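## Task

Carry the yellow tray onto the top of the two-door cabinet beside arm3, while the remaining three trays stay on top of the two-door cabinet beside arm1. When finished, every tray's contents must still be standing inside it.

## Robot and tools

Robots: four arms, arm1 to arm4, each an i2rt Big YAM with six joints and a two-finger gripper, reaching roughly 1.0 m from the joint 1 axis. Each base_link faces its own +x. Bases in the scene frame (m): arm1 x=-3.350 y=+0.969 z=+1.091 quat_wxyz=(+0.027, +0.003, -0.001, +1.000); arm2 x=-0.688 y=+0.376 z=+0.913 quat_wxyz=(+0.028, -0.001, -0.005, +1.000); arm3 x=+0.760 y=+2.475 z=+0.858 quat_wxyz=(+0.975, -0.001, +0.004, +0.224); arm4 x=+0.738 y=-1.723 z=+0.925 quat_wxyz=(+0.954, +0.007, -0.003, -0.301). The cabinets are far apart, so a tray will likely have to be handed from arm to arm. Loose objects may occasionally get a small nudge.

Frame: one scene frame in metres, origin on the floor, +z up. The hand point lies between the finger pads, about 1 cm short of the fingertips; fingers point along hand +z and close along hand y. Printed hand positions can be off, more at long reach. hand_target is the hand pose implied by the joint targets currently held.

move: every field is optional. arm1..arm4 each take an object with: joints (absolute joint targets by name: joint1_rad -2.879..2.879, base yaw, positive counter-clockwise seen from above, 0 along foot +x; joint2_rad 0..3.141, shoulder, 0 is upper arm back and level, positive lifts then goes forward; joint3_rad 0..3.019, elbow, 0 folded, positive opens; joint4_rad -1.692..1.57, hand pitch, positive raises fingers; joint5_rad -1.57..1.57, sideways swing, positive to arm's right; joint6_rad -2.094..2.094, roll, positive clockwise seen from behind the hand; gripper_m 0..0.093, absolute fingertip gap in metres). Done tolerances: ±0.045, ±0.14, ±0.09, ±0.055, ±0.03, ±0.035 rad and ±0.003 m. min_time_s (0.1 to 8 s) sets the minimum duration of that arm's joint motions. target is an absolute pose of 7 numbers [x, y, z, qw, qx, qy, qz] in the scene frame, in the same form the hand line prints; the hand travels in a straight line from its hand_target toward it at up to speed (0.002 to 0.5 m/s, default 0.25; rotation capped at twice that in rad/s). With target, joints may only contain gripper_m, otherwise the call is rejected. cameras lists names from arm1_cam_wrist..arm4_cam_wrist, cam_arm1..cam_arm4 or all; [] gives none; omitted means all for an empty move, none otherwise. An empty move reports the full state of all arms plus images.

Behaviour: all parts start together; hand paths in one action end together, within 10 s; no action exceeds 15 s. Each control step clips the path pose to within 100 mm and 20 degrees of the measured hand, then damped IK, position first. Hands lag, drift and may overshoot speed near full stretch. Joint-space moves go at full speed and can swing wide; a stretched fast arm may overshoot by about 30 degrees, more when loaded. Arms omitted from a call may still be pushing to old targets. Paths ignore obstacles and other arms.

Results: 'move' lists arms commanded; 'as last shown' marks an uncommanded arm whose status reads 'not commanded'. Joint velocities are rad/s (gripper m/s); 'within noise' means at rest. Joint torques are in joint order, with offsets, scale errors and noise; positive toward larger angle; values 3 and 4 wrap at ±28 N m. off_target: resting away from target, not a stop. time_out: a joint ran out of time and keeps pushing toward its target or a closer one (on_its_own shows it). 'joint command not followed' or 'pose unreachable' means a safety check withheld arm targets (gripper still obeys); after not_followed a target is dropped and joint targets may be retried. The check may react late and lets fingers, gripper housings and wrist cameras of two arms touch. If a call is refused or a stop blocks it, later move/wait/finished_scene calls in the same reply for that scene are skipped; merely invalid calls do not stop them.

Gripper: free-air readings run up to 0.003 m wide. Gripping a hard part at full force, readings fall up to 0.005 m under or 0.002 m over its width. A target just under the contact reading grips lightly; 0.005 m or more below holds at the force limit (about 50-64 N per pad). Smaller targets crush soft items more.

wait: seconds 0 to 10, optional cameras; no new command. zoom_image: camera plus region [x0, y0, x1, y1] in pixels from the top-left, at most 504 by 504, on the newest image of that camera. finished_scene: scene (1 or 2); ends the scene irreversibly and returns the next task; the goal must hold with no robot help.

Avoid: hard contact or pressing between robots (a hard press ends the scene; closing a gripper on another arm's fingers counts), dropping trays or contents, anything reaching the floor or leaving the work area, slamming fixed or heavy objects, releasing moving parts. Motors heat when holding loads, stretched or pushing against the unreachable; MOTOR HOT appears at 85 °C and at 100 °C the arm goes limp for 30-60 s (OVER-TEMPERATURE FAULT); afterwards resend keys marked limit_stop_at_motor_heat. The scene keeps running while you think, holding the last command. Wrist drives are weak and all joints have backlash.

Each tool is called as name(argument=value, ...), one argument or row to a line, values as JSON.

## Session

move(
)

Scene clock: 0.00 s.
Joint torques (N m): no reading
Heat: arm1: hottest joint2_rad 30 °C; arm2: hottest joint3_rad 32 °C; arm3: hottest joint3_rad 32 °C; arm4: hottest joint3_rad 35 °C.
Joint velocities: within noise
arm1.joint_positions: joint1_rad=+0.766 joint2_rad=+0.634 joint3_rad=+1.422 joint4_rad=-1.162 joint5_rad=-0.131 joint6_rad=-0.631 gripper_m=+0.09396
arm1.joint_status: not commanded
arm1.hand: x=-3.5248 y=+0.7837 z=+1.6824 quat_wxyz=(+0.075, +0.620, +0.543, -0.561) (m; scene frame)
arm1.hand_target: x=-3.5222 y=+0.7858 z=+1.6930 quat_wxyz=(+0.075, +0.615, +0.539, -0.571) (m; scene frame)
arm1.hand_status: not commanded
arm2.joint_positions: joint1_rad=-0.681 joint2_rad=+0.642 joint3_rad=+1.475 joint4_rad=-1.478 joint5_rad=+0.033 joint6_rad=-0.175 gripper_m=+0.09396
arm2.joint_status: not commanded
arm2.hand: x=-0.8437 y=+0.5196 z=+1.4598 quat_wxyz=(-0.214, +0.857, -0.253, -0.395) (m; scene frame)
arm2.hand_target: x=-0.8423 y=+0.5182 z=+1.4710 quat_wxyz=(-0.219, +0.851, -0.251, -0.406) (m; scene frame)
arm2.hand_status: not commanded
arm3.joint_positions: joint1_rad=-0.424 joint2_rad=+0.641 joint3_rad=+1.397 joint4_rad=-1.400 joint5_rad=+0.227 joint6_rad=+0.733 gripper_m=+0.09396
arm3.joint_status: not commanded
arm3.hand: x=+0.9971 y=+2.4438 z=+1.3841 quat_wxyz=(-0.448, -0.354, -0.818, -0.068) (m; scene frame)
arm3.hand_target: x=+0.9952 y=+2.4438 z=+1.3974 quat_wxyz=(-0.460, -0.353, -0.811, -0.074) (m; scene frame)
arm3.hand_status: not commanded
arm4.joint_positions: joint1_rad=-0.674 joint2_rad=+0.598 joint3_rad=+1.422 joint4_rad=-1.373 joint5_rad=+0.009 joint6_rad=+0.589 gripper_m=+0.09396
arm4.joint_status: not commanded
arm4.hand: x=+0.7921 y=-1.9387 z=+1.4740 quat_wxyz=(-0.457, -0.708, -0.513, +0.164) (m; scene frame)
arm4.hand_target: x=+0.7912 y=-1.9359 z=+1.4845 quat_wxyz=(-0.467, -0.703, -0.510, +0.168) (m; scene frame)
arm4.hand_status: not commanded
pictures: arm1_cam_wrist, arm2_cam_wrist, arm3_cam_wrist, arm4_cam_wrist, cam_arm1, cam_arm2, cam_arm3, cam_arm4
Images, in order (width x height): arm1_cam_wrist 672x504, arm2_cam_wrist 672x504, arm3_cam_wrist 672x504, arm4_cam_wrist 672x504, cam_arm1 896x504, cam_arm2 896x504, cam_arm3 896x504, cam_arm4 896x504.

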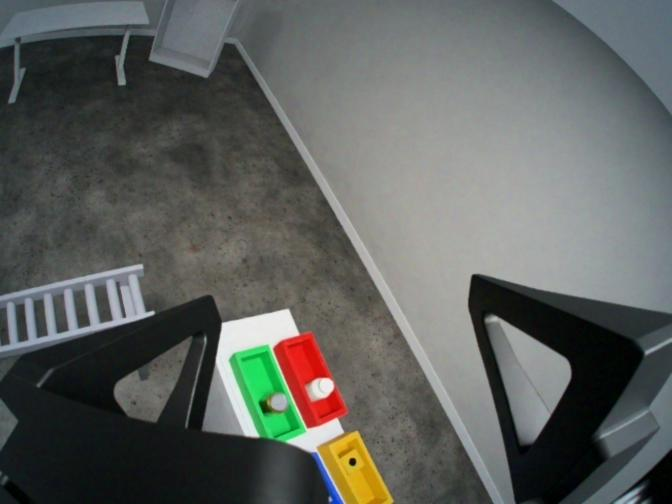

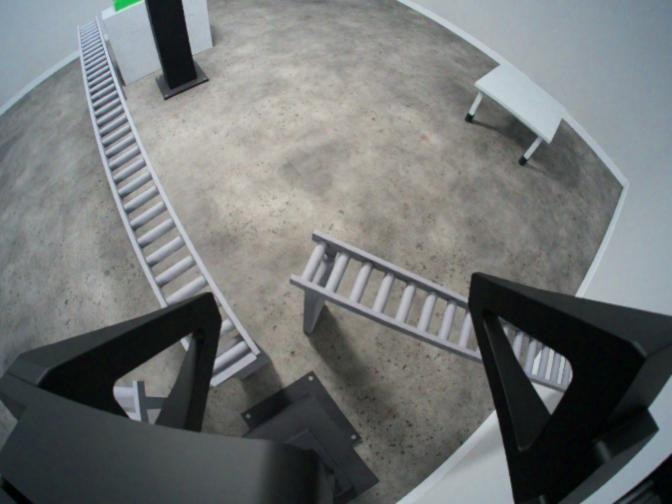

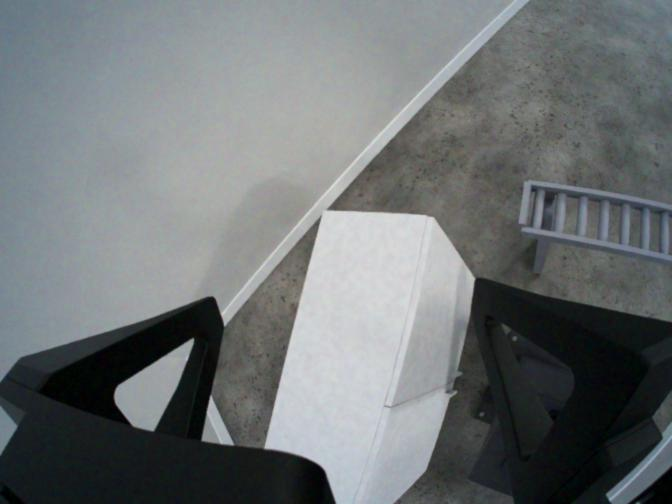

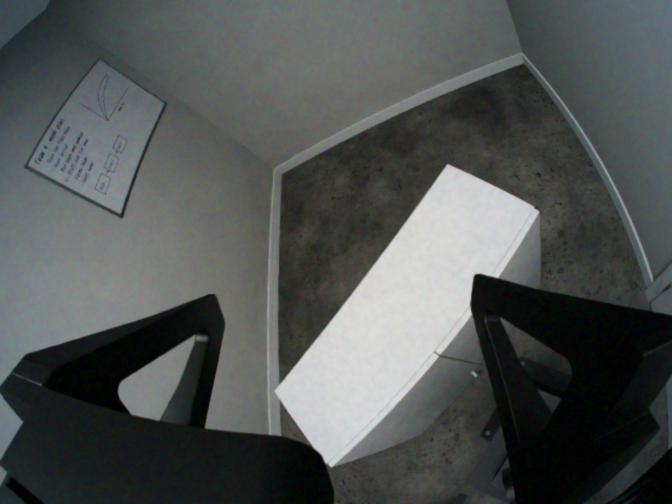

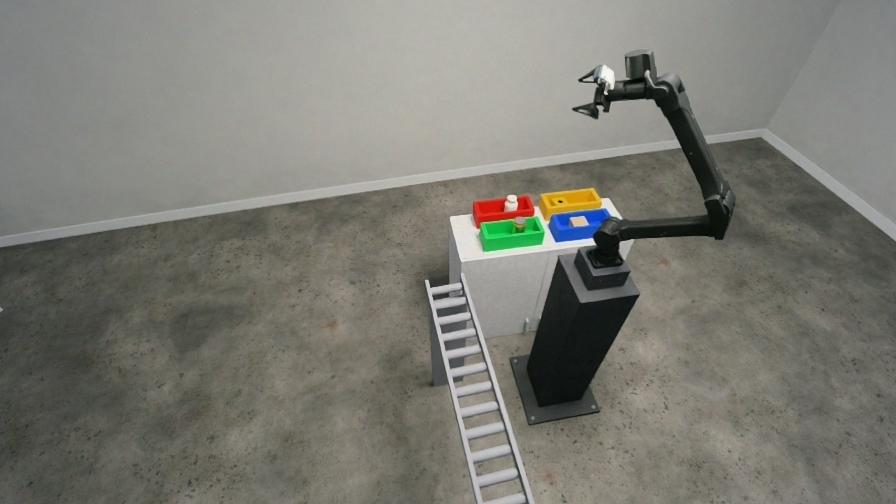

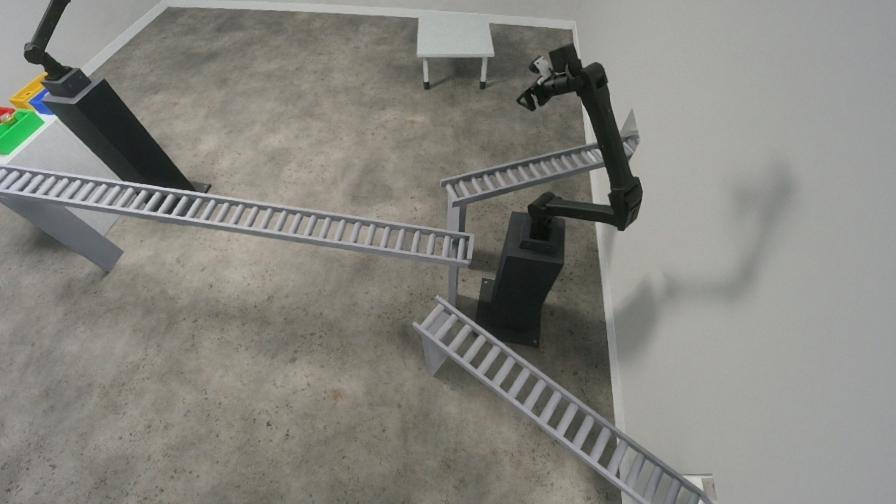

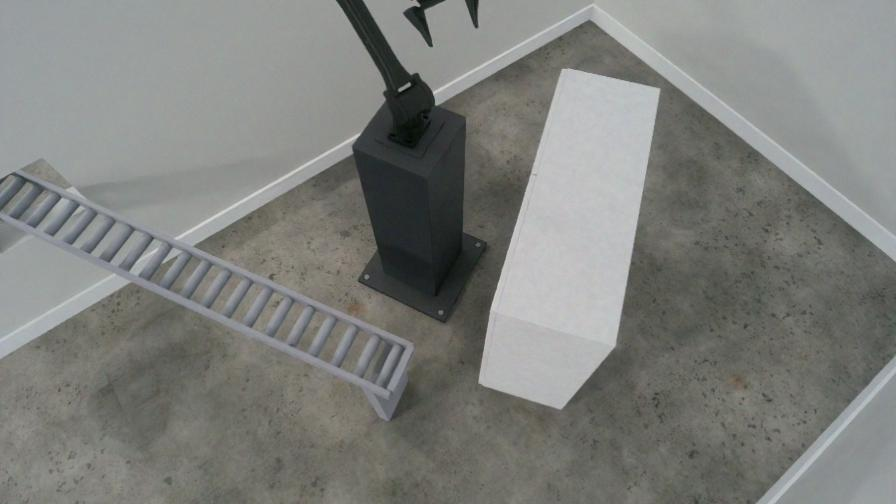

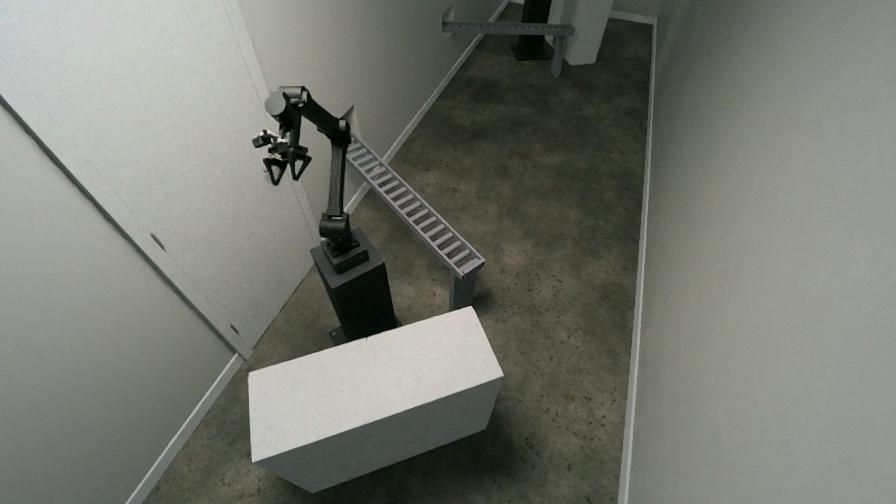

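move(
  arm1={"target": [-3.88, 1.2, 1.15, 0, 0.7071, 0.7071, 0], "speed": 0.4},
  arm2={"target": [-1.05, 0.45, 1.15, 0, 1, 0, 0], "speed": 0.3},
  cameras=["arm1_cam_wrist", "cam_arm1"],
)

Scene clock: 21.73 s.
Joint torques (N m): arm1=[-0.56 -20.25 11.47 0.36 0.3 0] | arm2=[1.67 -9 10.26 0.5 -0.06 -0.07] | arm3=[1.38 0.91 9.33 1.66 0.15 0.07] | arm4=[-1.03 1.61 9.25 1.52 0.08 0]
Heat: arm1: hottest joint3_rad 31 °C; arm2: hottest joint3_rad 33 °C; arm3: hottest joint3_rad 33 °C; arm4: hottest joint3_rad 38 °C.
move: arm1 off_target; arm2 off_target
Joint velocities: within noise
arm1.joint_positions: joint1_rad=-0.348 joint2_rad=+1.962 joint3_rad=+1.516 joint4_rad=-1.164 joint5_rad=-0.001 joint6_rad=-1.965 gripper_m=+0.09396
arm1.joint_status: not commanded
arm1.hand: x=-3.8682 y=+1.1895 z=+1.1369 quat_wxyz=(+0.015, +0.710, +0.704, +0.005)
arm1.hand_target: x=-3.8795 y=+1.1999 z=+1.1503 quat_wxyz=(+0.000, +0.707, +0.707, +0.000)
arm1.hand_status: off_target (0.021 m and 1.9 deg from the pose sent, 0.763 m and 69.3 deg at the start)
arm2.joint_positions: joint1_rad=-0.164 joint2_rad=+1.306 joint3_rad=+1.202 joint4_rad=-1.505 joint5_rad=-0.005 joint6_rad=-0.196 gripper_m=+0.09396
arm2.joint_status: not commanded
arm2.hand: x=-1.0388 y=+0.4516 z=+1.1399 quat_wxyz=(+0.002, +1.000, -0.012, +0.019)
arm2.hand_target: x=-1.0496 y=+0.4500 z=+1.1500 quat_wxyz=(+0.000, +1.000, +0.000, +0.000)
arm2.hand_status: off_target (0.015 m and 2.6 deg from the pose sent, 0.379 m and 62.1 deg at the start)
arm3, arm4: as last shown
Images, in order (width x height): arm1_cam_wrist 672x504, cam_arm1 896x504.

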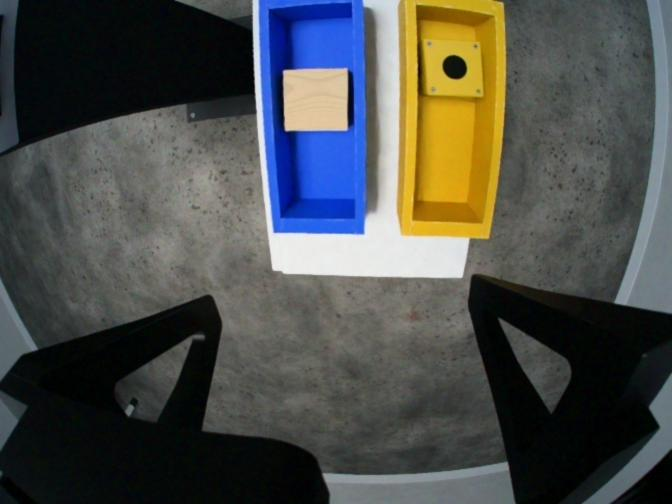

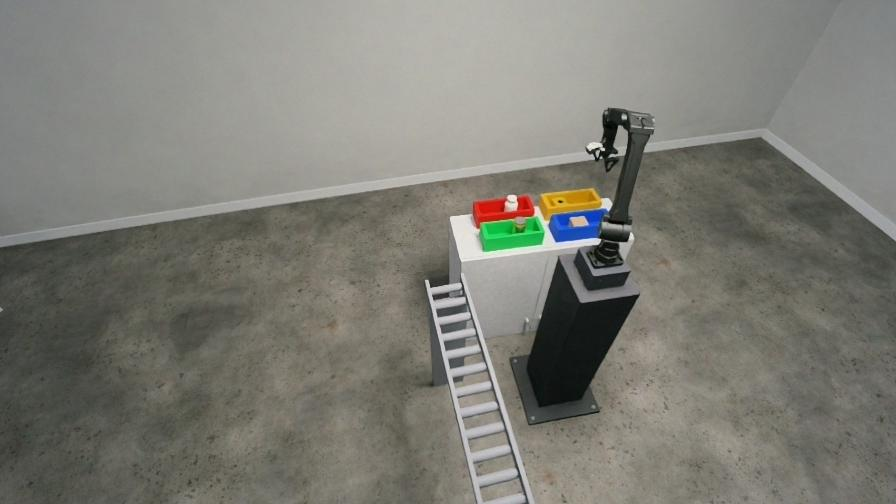

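move(
  arm1={"target": [-4.08, 1.19, 0.95, 0, 0.7071, 0.7071, 0], "speed": 0.3, "joints": {"gripper_m": 0.06}},
  cameras=["arm1_cam_wrist"],
)

Scene clock: 52.03 s.
Joint torques (N m): arm1=[0.15 -25.99 12.33 0.23 0.22 0.31] | arm2=[1.55 -10.05 10.28 0.32 -0.05 -0.09] | arm3=[1.38 0.85 9.32 1.66 0.15 0.07] | arm4=[-0.79 1.55 9.28 1.57 0.11 0.01]
Heat: arm1: hottest joint3_rad 34 °C; arm2: hottest joint3_rad 37 °C; arm3: hottest joint3_rad 35 °C; arm4: hottest joint3_rad 41 °C.
move: arm1 done
Joint velocities: within noise
arm1.joint_positions: joint1_rad=-0.242 joint2_rad=+2.725 joint3_rad=+2.409 joint4_rad=-1.271 joint5_rad=-0.001 joint6_rad=-1.880 gripper_m=+0.06012
arm1.joint_status: all done
arm1.hand: x=-4.0724 y=+1.1893 z=+0.9513 quat_wxyz=(+0.004, +0.702, +0.712, +0.002)
arm1.hand_target: x=-4.0796 y=+1.1898 z=+0.9501 quat_wxyz=(-0.001, +0.707, +0.707, +0.000)
arm1.hand_status: done (0.008 m and 0.9 deg from the pose sent, 0.282 m and 2.0 deg at the start)
arm2, arm3, arm4: as last shown
Images, in order (width x height): arm1_cam_wrist 672x504.

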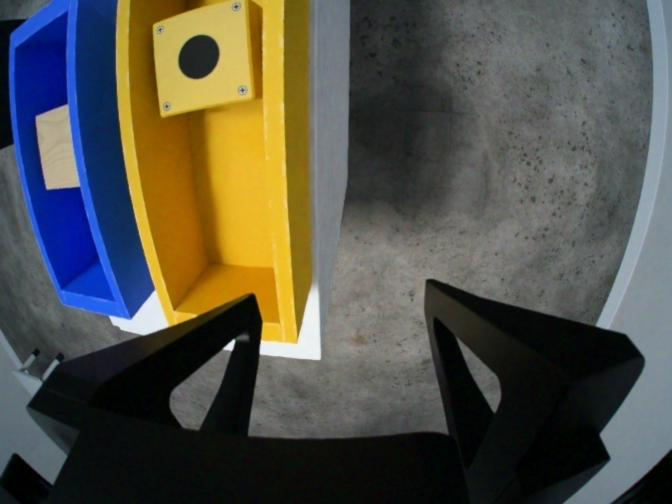

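move(
  arm1={"target": [-4.038, 1.19, 0.865, 0, 0.7071, 0.7071, 0], "speed": 0.25},
  cameras=["arm1_cam_wrist"],
)

Scene clock: 68.33 s.
Joint torques (N m): arm1=[-0.97 -26.93 7.97 1.05 0.25 0.15] | arm2=[1.26 -9.29 10.47 0.77 -0.03 -0.15] | arm3=[1.38 0.79 9.33 1.62 0.15 0.07] | arm4=[-1.08 1.55 9.25 1.55 0.1 0.01]
Heat: arm1: hottest joint3_rad 36 °C; arm2: hottest joint3_rad 38 °C; arm3: hottest joint3_rad 36 °C; arm4: hottest joint3_rad 42 °C.
move: arm1 done
Joint velocities: within noise
arm1.joint_positions: joint1_rad=-0.246 joint2_rad=+2.736 joint3_rad=+2.188 joint4_rad=-1.041 joint5_rad=-0.001 joint6_rad=-1.880 gripper_m=+0.06012
arm1.joint_status: not commanded
arm1.hand: x=-4.0368 y=+1.1816 z=+0.8663 quat_wxyz=(+0.006, +0.704, +0.710, +0.002)
arm1.hand_target: x=-4.0378 y=+1.1900 z=+0.8651 quat_wxyz=(+0.000, +0.707, +0.707, +0.000)
arm1.hand_status: done (0.009 m and 0.9 deg from the pose sent, 0.093 m and 0.9 deg at the start)
arm2, arm3, arm4: as last shown
Images, in order (width x height): arm1_cam_wrist 672x504.

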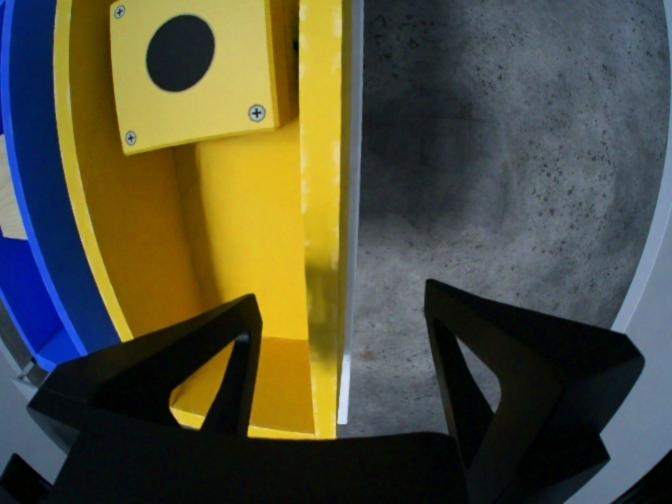

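move(
  arm1={"target": [-4.028, 1.195, 0.79, 0, 0.7071, 0.7071, 0], "speed": 0.25},
)

move(
  arm1={"joints": {"gripper_m": 0.003}},
  cameras=["arm1_cam_wrist"],
)

Scene clock: 79.23 s.
Joint torques (N m): arm1=[-0.73 -25.29 10.33 0.77 0.26 0.03] | arm2=[0.91 -9.52 10.39 0.59 -0.05 -0.08] | arm3=[1.38 0.79 9.32 1.66 0.15 0.06] | arm4=[-1.32 1.55 9.29 1.51 0.08 0]
Heat: arm1: hottest joint2_rad 36 °C; arm2: hottest joint3_rad 39 °C; arm3: hottest joint3_rad 36 °C; arm4: hottest joint3_rad 43 °C.
move: arm1 off_target
Joint velocities: within noise
arm1.joint_positions: joint1_rad=-0.264 joint2_rad=+2.847 joint3_rad=+2.206 joint4_rad=-0.954 joint5_rad=-0.002 joint6_rad=-1.881 gripper_m=+0.06012
arm1.joint_status: not commanded
arm1.hand: x=-4.0204 y=+1.1890 z=+0.7950 quat_wxyz=(+0.008, +0.710, +0.704, +0.003)
arm1.hand_target: x=-4.0276 y=+1.1949 z=+0.7904 quat_wxyz=(+0.000, +0.707, +0.707, +0.000)
arm1.hand_status: off_target (0.011 m and 1.1 deg from the pose sent, 0.078 m and 0.9 deg at the start)
arm2, arm3, arm4: as last shown
pictures: none

Scene clock: 79.93 s.
Joint torques (N m): arm1=[-0.5 -25.47 10.02 0.65 0.29 0.1] | arm2=[1.14 -9.52 10.11 0.55 0.01 -0.13] | arm3=[1.44 0.85 9.32 1.68 0.15 0.07] | arm4=[-1.14 1.49 9.25 1.57 0.1 0.04]
Heat: arm1: hottest joint2_rad 36 °C; arm2: hottest joint3_rad 39 °C; arm3: hottest joint3_rad 36 °C; arm4: hottest joint3_rad 43 °C.
move: arm1 off_target
Joint velocities: within noise
arm1.joint_positions: joint1_rad=-0.264 joint2_rad=+2.850 joint3_rad=+2.211 joint4_rad=-0.951 joint5_rad=-0.002 joint6_rad=-1.886 gripper_m=+0.01099
arm1.joint_status: gripper_m off_target (ended at +0.01102, target +0.00300)
arm1.hand: x=-4.0223 y=+1.1895 z=+0.7946 quat_wxyz=(+0.006, +0.708, +0.707, +0.001)
arm1.hand_target: x=-4.0275 y=+1.1949 z=+0.7902 quat_wxyz=(+0.000, +0.707, +0.707, +0.000)
arm1.hand_status: not commanded
arm2, arm3, arm4: as last shown
Images, in order (width x height): arm1_cam_wrist 672x504.

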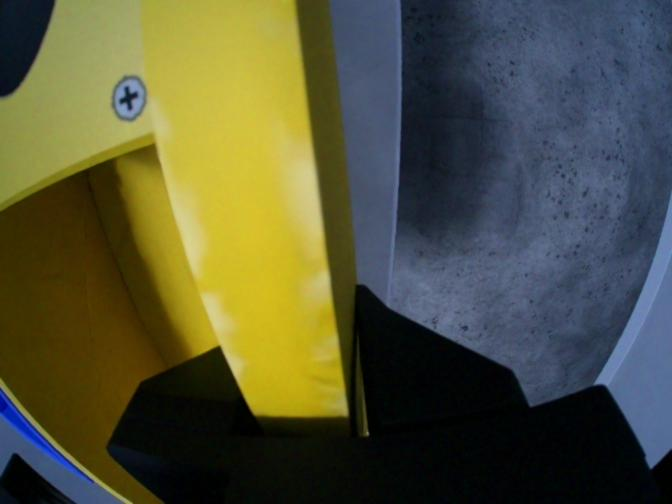

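move(
  arm1={"target": [-4.0, 1.18, 1.12, 0, 0.7071, 0.7071, 0], "speed": 0.3},
)

move(
  arm1={"joints": {"joint1_rad": 1.45}, "min_time_s": 3},
  cameras=["arm1_cam_wrist", "cam_arm1"],
)

Scene clock: 95.47 s.
Joint torques (N m): arm1=[0.15 -27.63 13.3 -0.39 0.05 0.16] | arm2=[1.96 -8.82 10.26 0.43 0 -0.07] | arm3=[1.38 0.91 9.33 1.63 0.15 0.07] | arm4=[-1.38 1.67 9.22 1.54 0.07 0.02]
Heat: arm1: hottest joint2_rad 39 °C; arm2: hottest joint3_rad 40 °C; arm3: hottest joint3_rad 37 °C; arm4: hottest joint3_rad 43 °C.
move: arm1 off_target
Joint velocities: within noise
arm1.joint_positions: joint1_rad=-0.264 joint2_rad=+2.304 joint3_rad=+1.926 joint4_rad=-1.272 joint5_rad=+0.004 joint6_rad=-1.886 gripper_m=+0.01099
arm1.joint_status: not commanded
arm1.hand: x=-3.9775 y=+1.1761 z=+1.0739 quat_wxyz=(+0.032, +0.707, +0.706, +0.018)
arm1.hand_target: x=-3.9978 y=+1.1794 z=+1.1200 quat_wxyz=(+0.000, +0.707, +0.707, +0.000)
arm1.hand_status: off_target (0.051 m and 4.2 deg from the pose sent, 0.326 m and 0.7 deg at the start; pose on its path clipped on 30 of 67 steps)
arm2, arm3, arm4: as last shown
pictures: none

Scene clock: 99.47 s.
Joint torques (N m): arm1=[-0.5 -27.69 13.26 -0.46 0.08 0.15] | arm2=[1.67 -9.17 10.26 0.51 -0.06 -0.04] | arm3=[1.32 0.85 9.33 1.65 0.15 0.07] | arm4=[-1.08 1.61 9.25 1.52 0.09 0.03]
Heat: arm1: hottest joint2_rad 39 °C; arm2: hottest joint3_rad 40 °C; arm3: hottest joint3_rad 37 °C; arm4: hottest joint3_rad 43 °C.
move: arm1 done
Joint velocities: within noise
arm1.joint_positions: joint1_rad=+1.450 joint2_rad=+2.304 joint3_rad=+1.926 joint4_rad=-1.272 joint5_rad=+0.004 joint6_rad=-1.886 gripper_m=+0.01099
arm1.joint_status: all done
arm1.hand: x=-3.4654 y=+0.3178 z=+1.0694 quat_wxyz=(+0.005, -0.070, +0.997, +0.040)
arm1.hand_target: x=-3.4684 y=+0.2973 z=+1.1153 quat_wxyz=(-0.002, -0.069, +0.998, +0.004)
arm1.hand_status: not commanded
arm2, arm3, arm4: as last shown
Images, in order (width x height): arm1_cam_wrist 672x504, cam_arm1 896x504.

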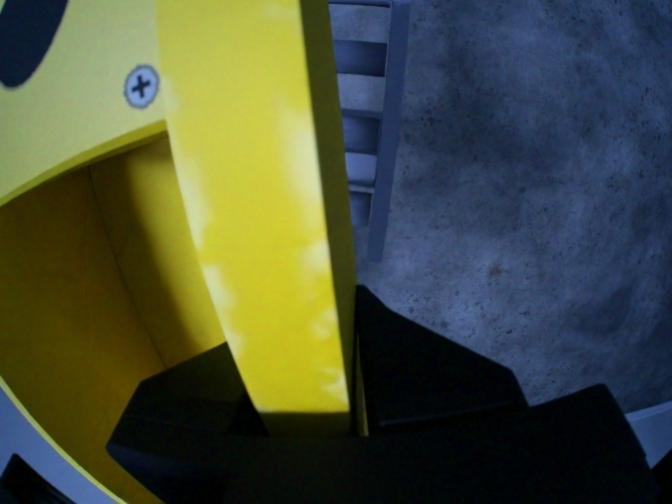

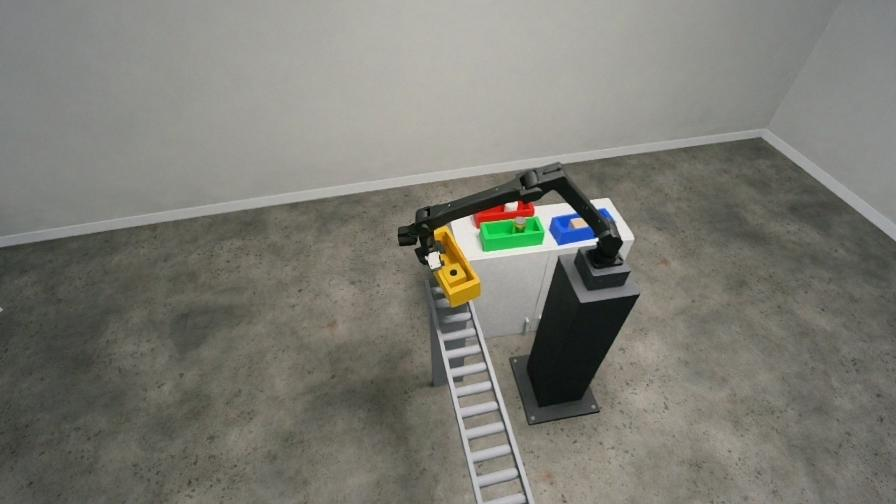

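move(
  arm1={"target": [-3.36, 0.318, 0.96, 0, 0, 1, 0], "speed": 0.25},
  cameras=["arm1_cam_wrist", "cam_arm1"],
)

zoom_image(
  camera="cam_arm1",
  region=[400, 220, 540, 360],
)

Scene clock: 110.70 s.
Joint torques (N m): arm1=[-1.03 -27.34 8.02 0.66 -0.02 0.26] | arm2=[1.49 -8.94 10.4 0.53 -0.02 -0.11] | arm3=[1.44 0.91 9.32 1.66 0.15 0.06] | arm4=[-1.2 1.49 9.18 1.52 0.09 0.01]
Heat: arm1: hottest joint2_rad 40 °C; arm2: hottest joint3_rad 40 °C; arm3: hottest joint3_rad 37 °C; arm4: hottest joint3_rad 44 °C.
move: arm1 off_target
Joint velocities: within noise
arm1.joint_positions: joint1_rad=+1.617 joint2_rad=+2.418 joint3_rad=+1.727 joint4_rad=-0.937 joint5_rad=+0.000 joint6_rad=-1.598 gripper_m=+0.01099
arm1.joint_status: not commanded
arm1.hand: x=-3.3559 y=+0.3385 z=+0.9293 quat_wxyz=(-0.002, -0.009, +1.000, +0.030)
arm1.hand_target: x=-3.3601 y=+0.3187 z=+0.9600 quat_wxyz=(+0.000, +0.000, +1.000, +0.000)
arm1.hand_status: off_target (0.037 m and 3.6 deg from the pose sent, 0.152 m and 9.3 deg at the start)
arm2: as last shown
arm3.joint_positions: joint1_rad=-0.424 joint2_rad=+0.641 joint3_rad=+1.397 joint4_rad=-1.400 joint5_rad=+0.227 joint6_rad=+0.733 gripper_m=+0.09396
arm3.joint_status: not commanded
arm3.hand: x=+0.9971 y=+2.4438 z=+1.3841 quat_wxyz=(-0.448, -0.354, -0.818, -0.068)
arm3.hand_target: x=+0.9952 y=+2.4438 z=+1.3974 quat_wxyz=(-0.460, -0.353, -0.811, -0.074)
arm3.hand_status: not commanded
arm4.joint_positions: joint1_rad=-0.674 joint2_rad=+0.598 joint3_rad=+1.422 joint4_rad=-1.373 joint5_rad=+0.009 joint6_rad=+0.589 gripper_m=+0.09396
arm4.joint_status: not commanded
arm4.hand: x=+0.7921 y=-1.9387 z=+1.4740 quat_wxyz=(-0.457, -0.708, -0.513, +0.164)
arm4.hand_target: x=+0.7912 y=-1.9359 z=+1.4845 quat_wxyz=(-0.467, -0.703, -0.510, +0.168)
arm4.hand_status: not commanded
Images, in order (width x height): arm1_cam_wrist 672x504, cam_arm1 896x504.

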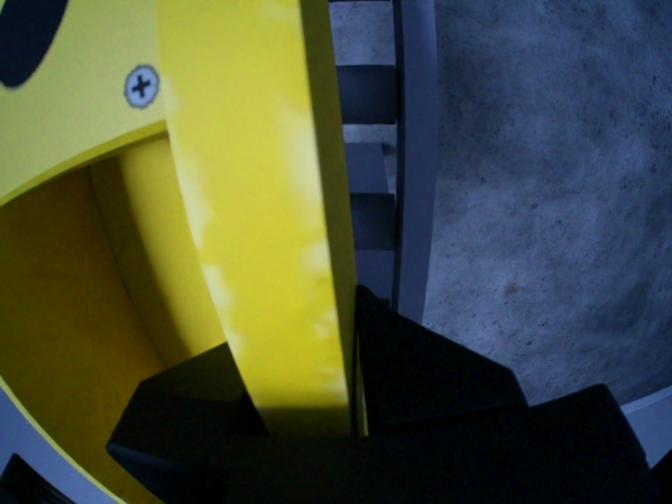

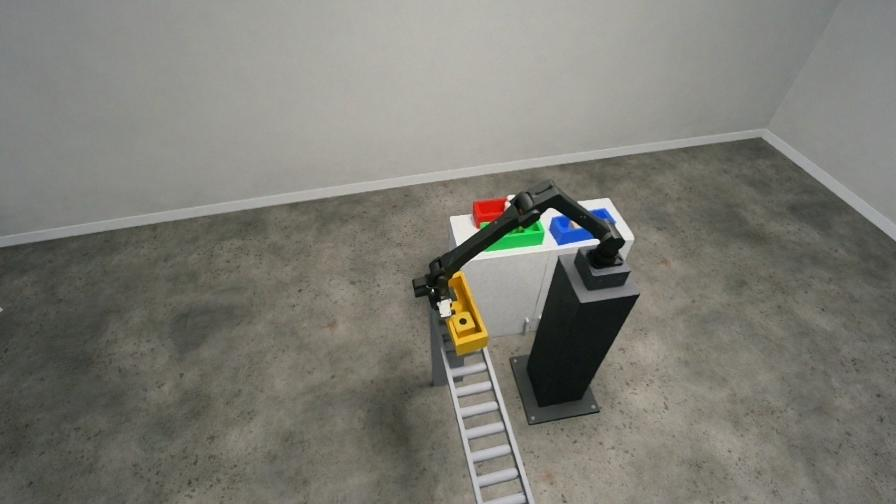

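Scaled by 3.600 from the camera's image (finer frame: 1280x720).

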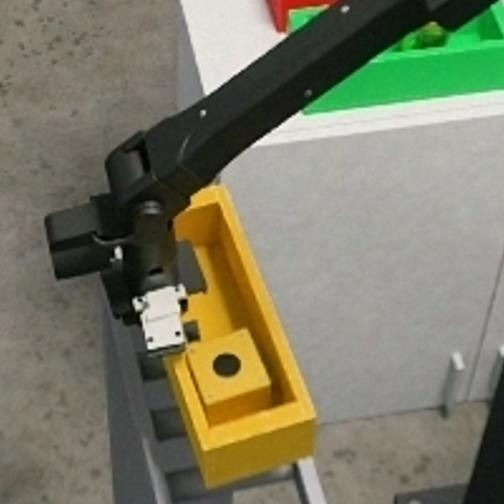

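move(
  arm1={"target": [-3.36, 0.312, 0.91, 0, 0, 1, 0], "speed": 0.2},
  cameras=["arm1_cam_wrist", "cam_arm1"],
)

zoom_image(
  camera="cam_arm1",
  region=[400, 220, 540, 360],
)

Scene clock: 127.63 s.
Joint torques (N m): arm1=[-0.85 -26.4 10 0.66 -0.08 0.21] | arm2=[1.32 -9.64 10.44 0.54 -0.06 -0.06] | arm3=[1.49 0.91 9.32 1.65 0.16 0.07] | arm4=[-0.91 1.73 9.22 1.5 0.09 0]
Heat: arm1: hottest joint2_rad 42 °C; arm2: hottest joint3_rad 40 °C; arm3: hottest joint3_rad 37 °C; arm4: hottest joint3_rad 44 °C.
move: arm1 off_target
Joint velocities: within noise
arm1.joint_positions: joint1_rad=+1.617 joint2_rad=+2.499 joint3_rad=+1.738 joint4_rad=-0.882 joint5_rad=+0.001 joint6_rad=-1.594 gripper_m=+0.01099
arm1.joint_status: not commanded
arm1.hand: x=-3.3564 y=+0.3449 z=+0.8824 quat_wxyz=(-0.003, -0.008, +0.999, +0.037)
arm1.hand_target: x=-3.3602 y=+0.3135 z=+0.9111 quat_wxyz=(+0.000, +0.000, +1.000, +0.000)
arm1.hand_status: off_target (0.043 m and 4.4 deg from the pose sent, 0.033 m and 3.6 deg at the start)
arm2.joint_positions: joint1_rad=-0.164 joint2_rad=+1.306 joint3_rad=+1.202 joint4_rad=-1.505 joint5_rad=-0.005 joint6_rad=-0.196 gripper_m=+0.09396
arm2.joint_status: not commanded
arm2.hand: x=-1.0388 y=+0.4516 z=+1.1399 quat_wxyz=(+0.002, +1.000, -0.012, +0.019)
arm2.hand_target: x=-1.0496 y=+0.4500 z=+1.1500 quat_wxyz=(+0.000, +1.000, +0.000, +0.000)
arm2.hand_status: not commanded
arm3, arm4: as last shown
Images, in order (width x height): arm1_cam_wrist 672x504, cam_arm1 896x504.

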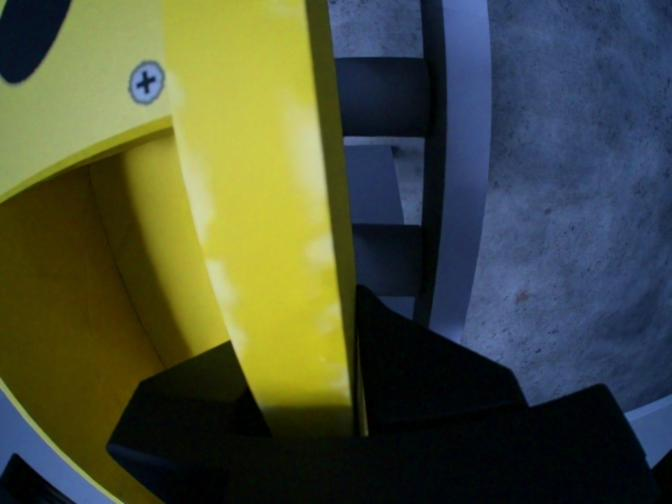

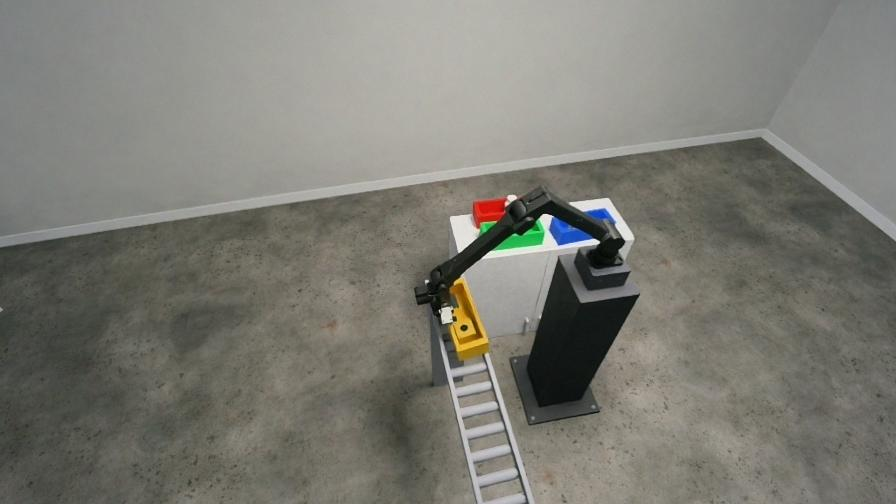

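Scaled by 3.600 from the camera's image (finer frame: 1280x720).

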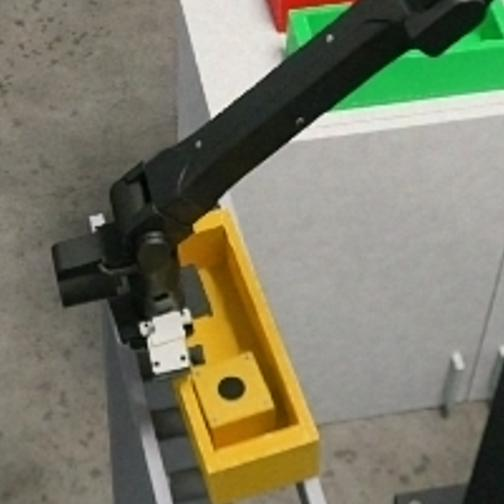

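move(
  arm1={"target": [-3.36, 0.284, 0.92, 0, 0, 1, 0], "speed": 0.2},
  cameras=["arm1_cam_wrist", "cam_arm1"],
)

zoom_image(
  camera="cam_arm1",
  region=[400, 220, 540, 360],
)

Scene clock: 148.27 s.
Joint torques (N m): arm1=[-0.79 -26.99 12.1 0.12 -0.02 0.09] | arm2=[2.08 -8.82 10.15 0.42 -0.07 -0.12] | arm3=[1.26 0.91 9.32 1.63 0.15 0.07] | arm4=[-0.85 1.67 9.22 1.55 0.09 0.02]
Heat: arm1: hottest joint2_rad 44 °C; arm2: hottest joint3_rad 41 °C; arm3: hottest joint3_rad 38 °C; arm4: hottest joint3_rad 44 °C.
move: arm1 off_target
Joint velocities: within noise
arm1.joint_positions: joint1_rad=+1.617 joint2_rad=+2.540 joint3_rad=+1.849 joint4_rad=-0.950 joint5_rad=+0.001 joint6_rad=-1.579 gripper_m=+0.01099
arm1.joint_status: not commanded
arm1.hand: x=-3.3565 y=+0.3195 z=+0.8883 quat_wxyz=(-0.003, +0.000, +0.999, +0.036)
arm1.hand_target: x=-3.3602 y=+0.2860 z=+0.9213 quat_wxyz=(+0.000, +0.000, +1.000, -0.001)
arm1.hand_status: off_target (0.048 m and 4.1 deg from the pose sent, 0.072 m and 4.4 deg at the start)
arm2, arm3, arm4: as last shown
Images, in order (width x height): arm1_cam_wrist 672x504, cam_arm1 896x504.

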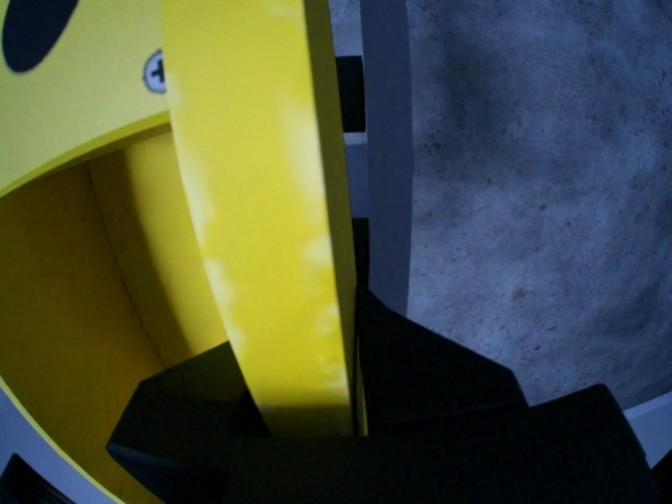

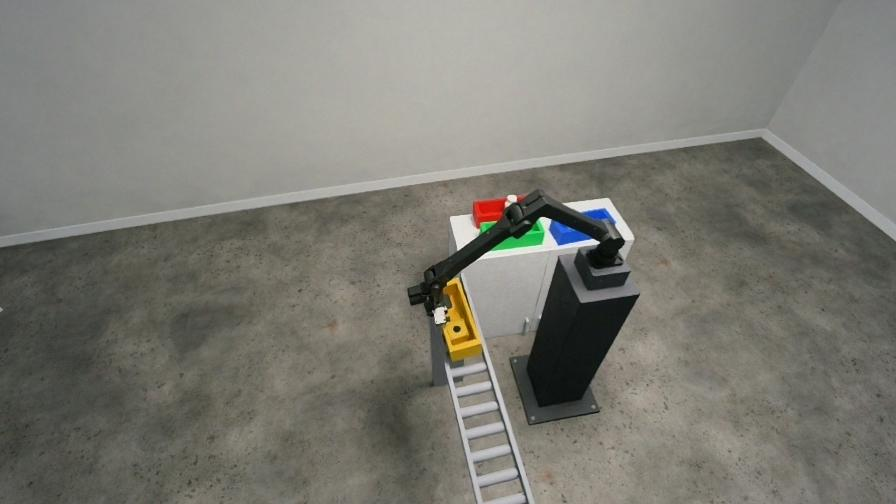

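Scaled by 3.600 from the camera's image (finer frame: 1280x720).

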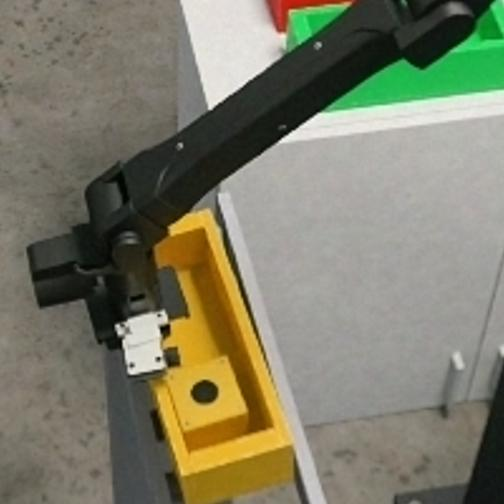

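move(
  arm1={"target": [-3.36, 0.300, 0.885, 0, 0, 1, 0], "speed": 0.2},
)

move(
  arm1={"target": [-3.36, 0.310, 0.855, 0, 0, 1, 0], "speed": 0.2},
  cameras=["arm1_cam_wrist", "cam_arm1"],
)

zoom_image(
  camera="cam_arm1",
  region=[400, 220, 540, 360],
)

Scene clock: 158.07 s.
Joint torques (N m): arm1=[-0.79 -26.11 7.66 1.7 -0.03 -0.04] | arm2=[3.02 -8.7 10.06 0.59 -0.03 -0.12] | arm3=[1.38 0.91 9.33 1.63 0.15 0.06] | arm4=[-1.03 1.73 9.2 1.43 0.09 0.01]
Heat: arm1: hottest joint2_rad 45 °C; arm2: hottest joint3_rad 41 °C; arm3: hottest joint3_rad 38 °C; arm4: hottest joint3_rad 44 °C.
move: arm1 off_target
Joint velocities: within noise
arm1.joint_positions: joint1_rad=+1.617 joint2_rad=+2.561 joint3_rad=+1.845 joint4_rad=-0.908 joint5_rad=+0.002 joint6_rad=-1.564 gripper_m=+0.01099
arm1.joint_status: not commanded
arm1.hand: x=-3.3567 y=+0.3185 z=+0.8735 quat_wxyz=(-0.004, +0.007, +1.000, +0.028)
arm1.hand_target: x=-3.3602 y=+0.3004 z=+0.8856 quat_wxyz=(-0.001, +0.000, +1.000, +0.000)
arm1.hand_status: off_target (0.022 m and 3.3 deg from the pose sent, 0.020 m and 4.1 deg at the start)
arm2, arm3, arm4: as last shown
pictures: none

Scene clock: 159.03 s.
Joint torques (N m): arm1=[-0.73 -22.77 7.2 2.89 -0.04 -0.03] | arm2=[1.55 -9.41 10.28 0.64 -0.09 -0.09] | arm3=[1.38 0.79 9.32 1.65 0.15 0.07] | arm4=[-1.03 1.55 9.13 1.58 0.09 0.02]
Heat: arm1: hottest joint2_rad 45 °C; arm2: hottest joint3_rad 41 °C; arm3: hottest joint3_rad 38 °C; arm4: hottest joint3_rad 44 °C.
move: arm1 off_target
Joint velocities: within noise
arm1.joint_positions: joint1_rad=+1.617 joint2_rad=+2.553 joint3_rad=+1.823 joint4_rad=-0.878 joint5_rad=+0.002 joint6_rad=-1.564 gripper_m=+0.01099
arm1.joint_status: not commanded
arm1.hand: x=-3.3567 y=+0.3193 z=+0.8717 quat_wxyz=(-0.004, +0.007, +1.000, +0.020)
arm1.hand_target: x=-3.3601 y=+0.3109 z=+0.8557 quat_wxyz=(+0.000, +0.000, +1.000, +0.000)
arm1.hand_status: off_target (0.019 m and 2.4 deg from the pose sent, 0.021 m and 3.3 deg at the start)
arm2, arm3, arm4: as last shown
Images, in order (width x height): arm1_cam_wrist 672x504, cam_arm1 896x504.

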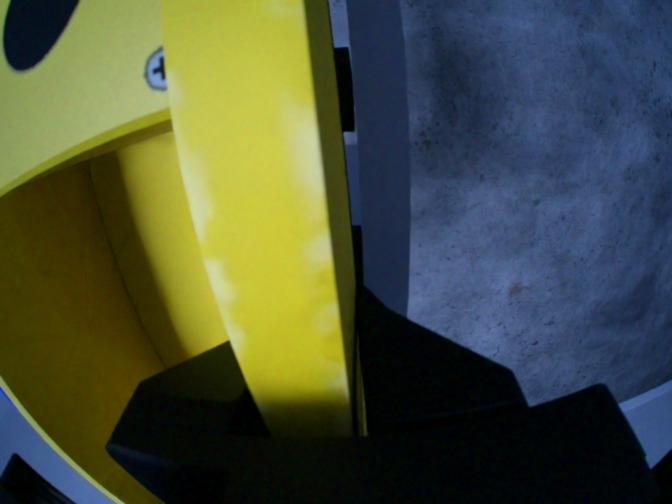

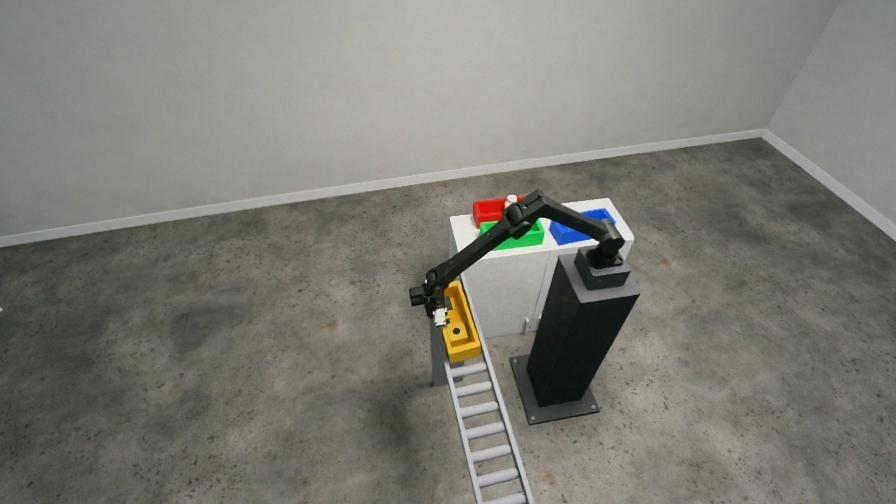

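Scaled by 3.600 from the camera's image (finer frame: 1280x720).

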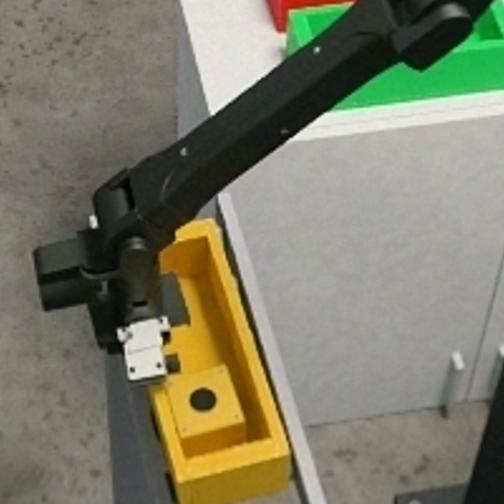

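move(
  arm1={"target": [-3.36, 0.322, 0.835, 0, 0, 1, 0], "speed": 0.2},
  cameras=["arm1_cam_wrist", "cam_arm1"],
)

zoom_image(
  camera="cam_arm1",
  region=[420, 270, 500, 370],
)

Scene clock: 171.67 s.
Joint torques (N m): arm1=[-0.79 -20.37 6.57 3.11 -0.06 -0.03] | arm2=[1.61 -9.52 10.37 0.69 -0.04 -0.11] | arm3=[1.38 0.85 9.32 1.65 0.15 0.06] | arm4=[-0.97 1.61 9.17 1.57 0.08 0.03]
Heat: arm1: hottest joint2_rad 44 °C; arm2: hottest joint3_rad 41 °C; arm3: hottest joint3_rad 38 °C; arm4: hottest joint3_rad 44 °C.
move: arm1 off_target
Joint velocities: within noise
arm1.joint_positions: joint1_rad=+1.617 joint2_rad=+2.537 joint3_rad=+1.785 joint4_rad=-0.825 joint5_rad=+0.002 joint6_rad=-1.564 gripper_m=+0.01099
arm1.joint_status: not commanded
arm1.hand: x=-3.3567 y=+0.3199 z=+0.8711 quat_wxyz=(-0.004, +0.007, +1.000, +0.004)
arm1.hand_target: x=-3.3600 y=+0.3242 z=+0.8370 quat_wxyz=(+0.000, +0.000, +1.000, +0.000)
arm1.hand_status: off_target (0.036 m and 1.1 deg from the pose sent, 0.037 m and 2.4 deg at the start)
arm2, arm3, arm4: as last shown
Images, in order (width x height): arm1_cam_wrist 672x504, cam_arm1 896x504.

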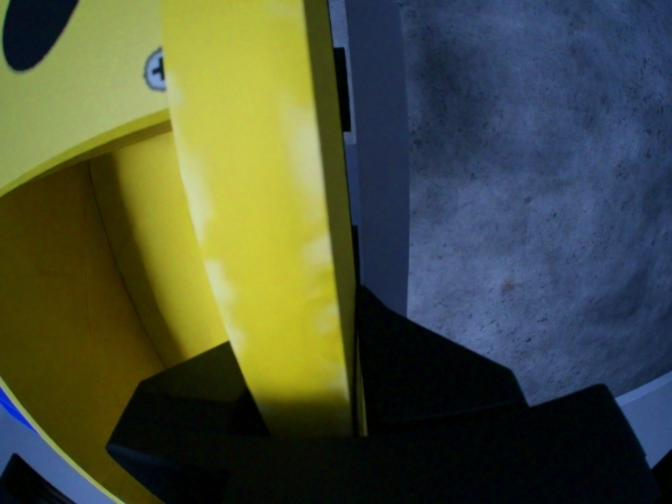

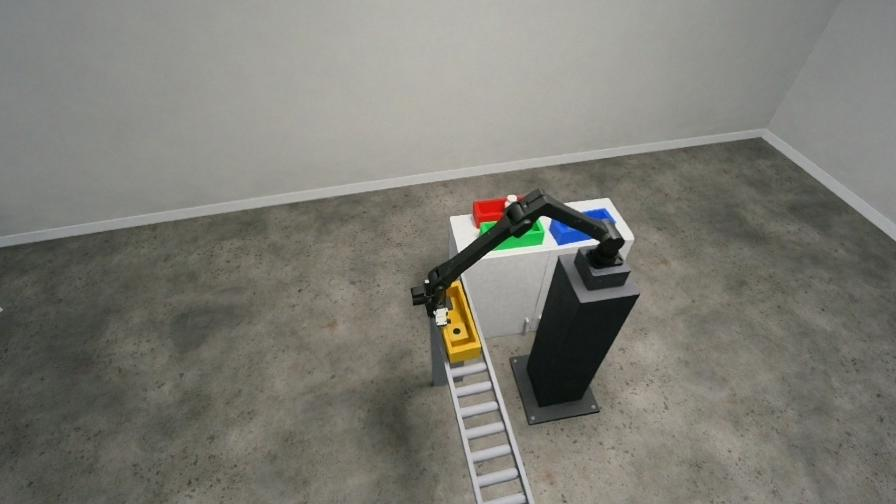

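Scaled by 5.040 from the camera's image (finer frame: 1280x720).

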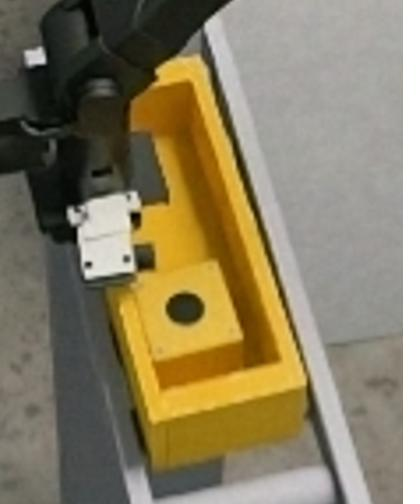

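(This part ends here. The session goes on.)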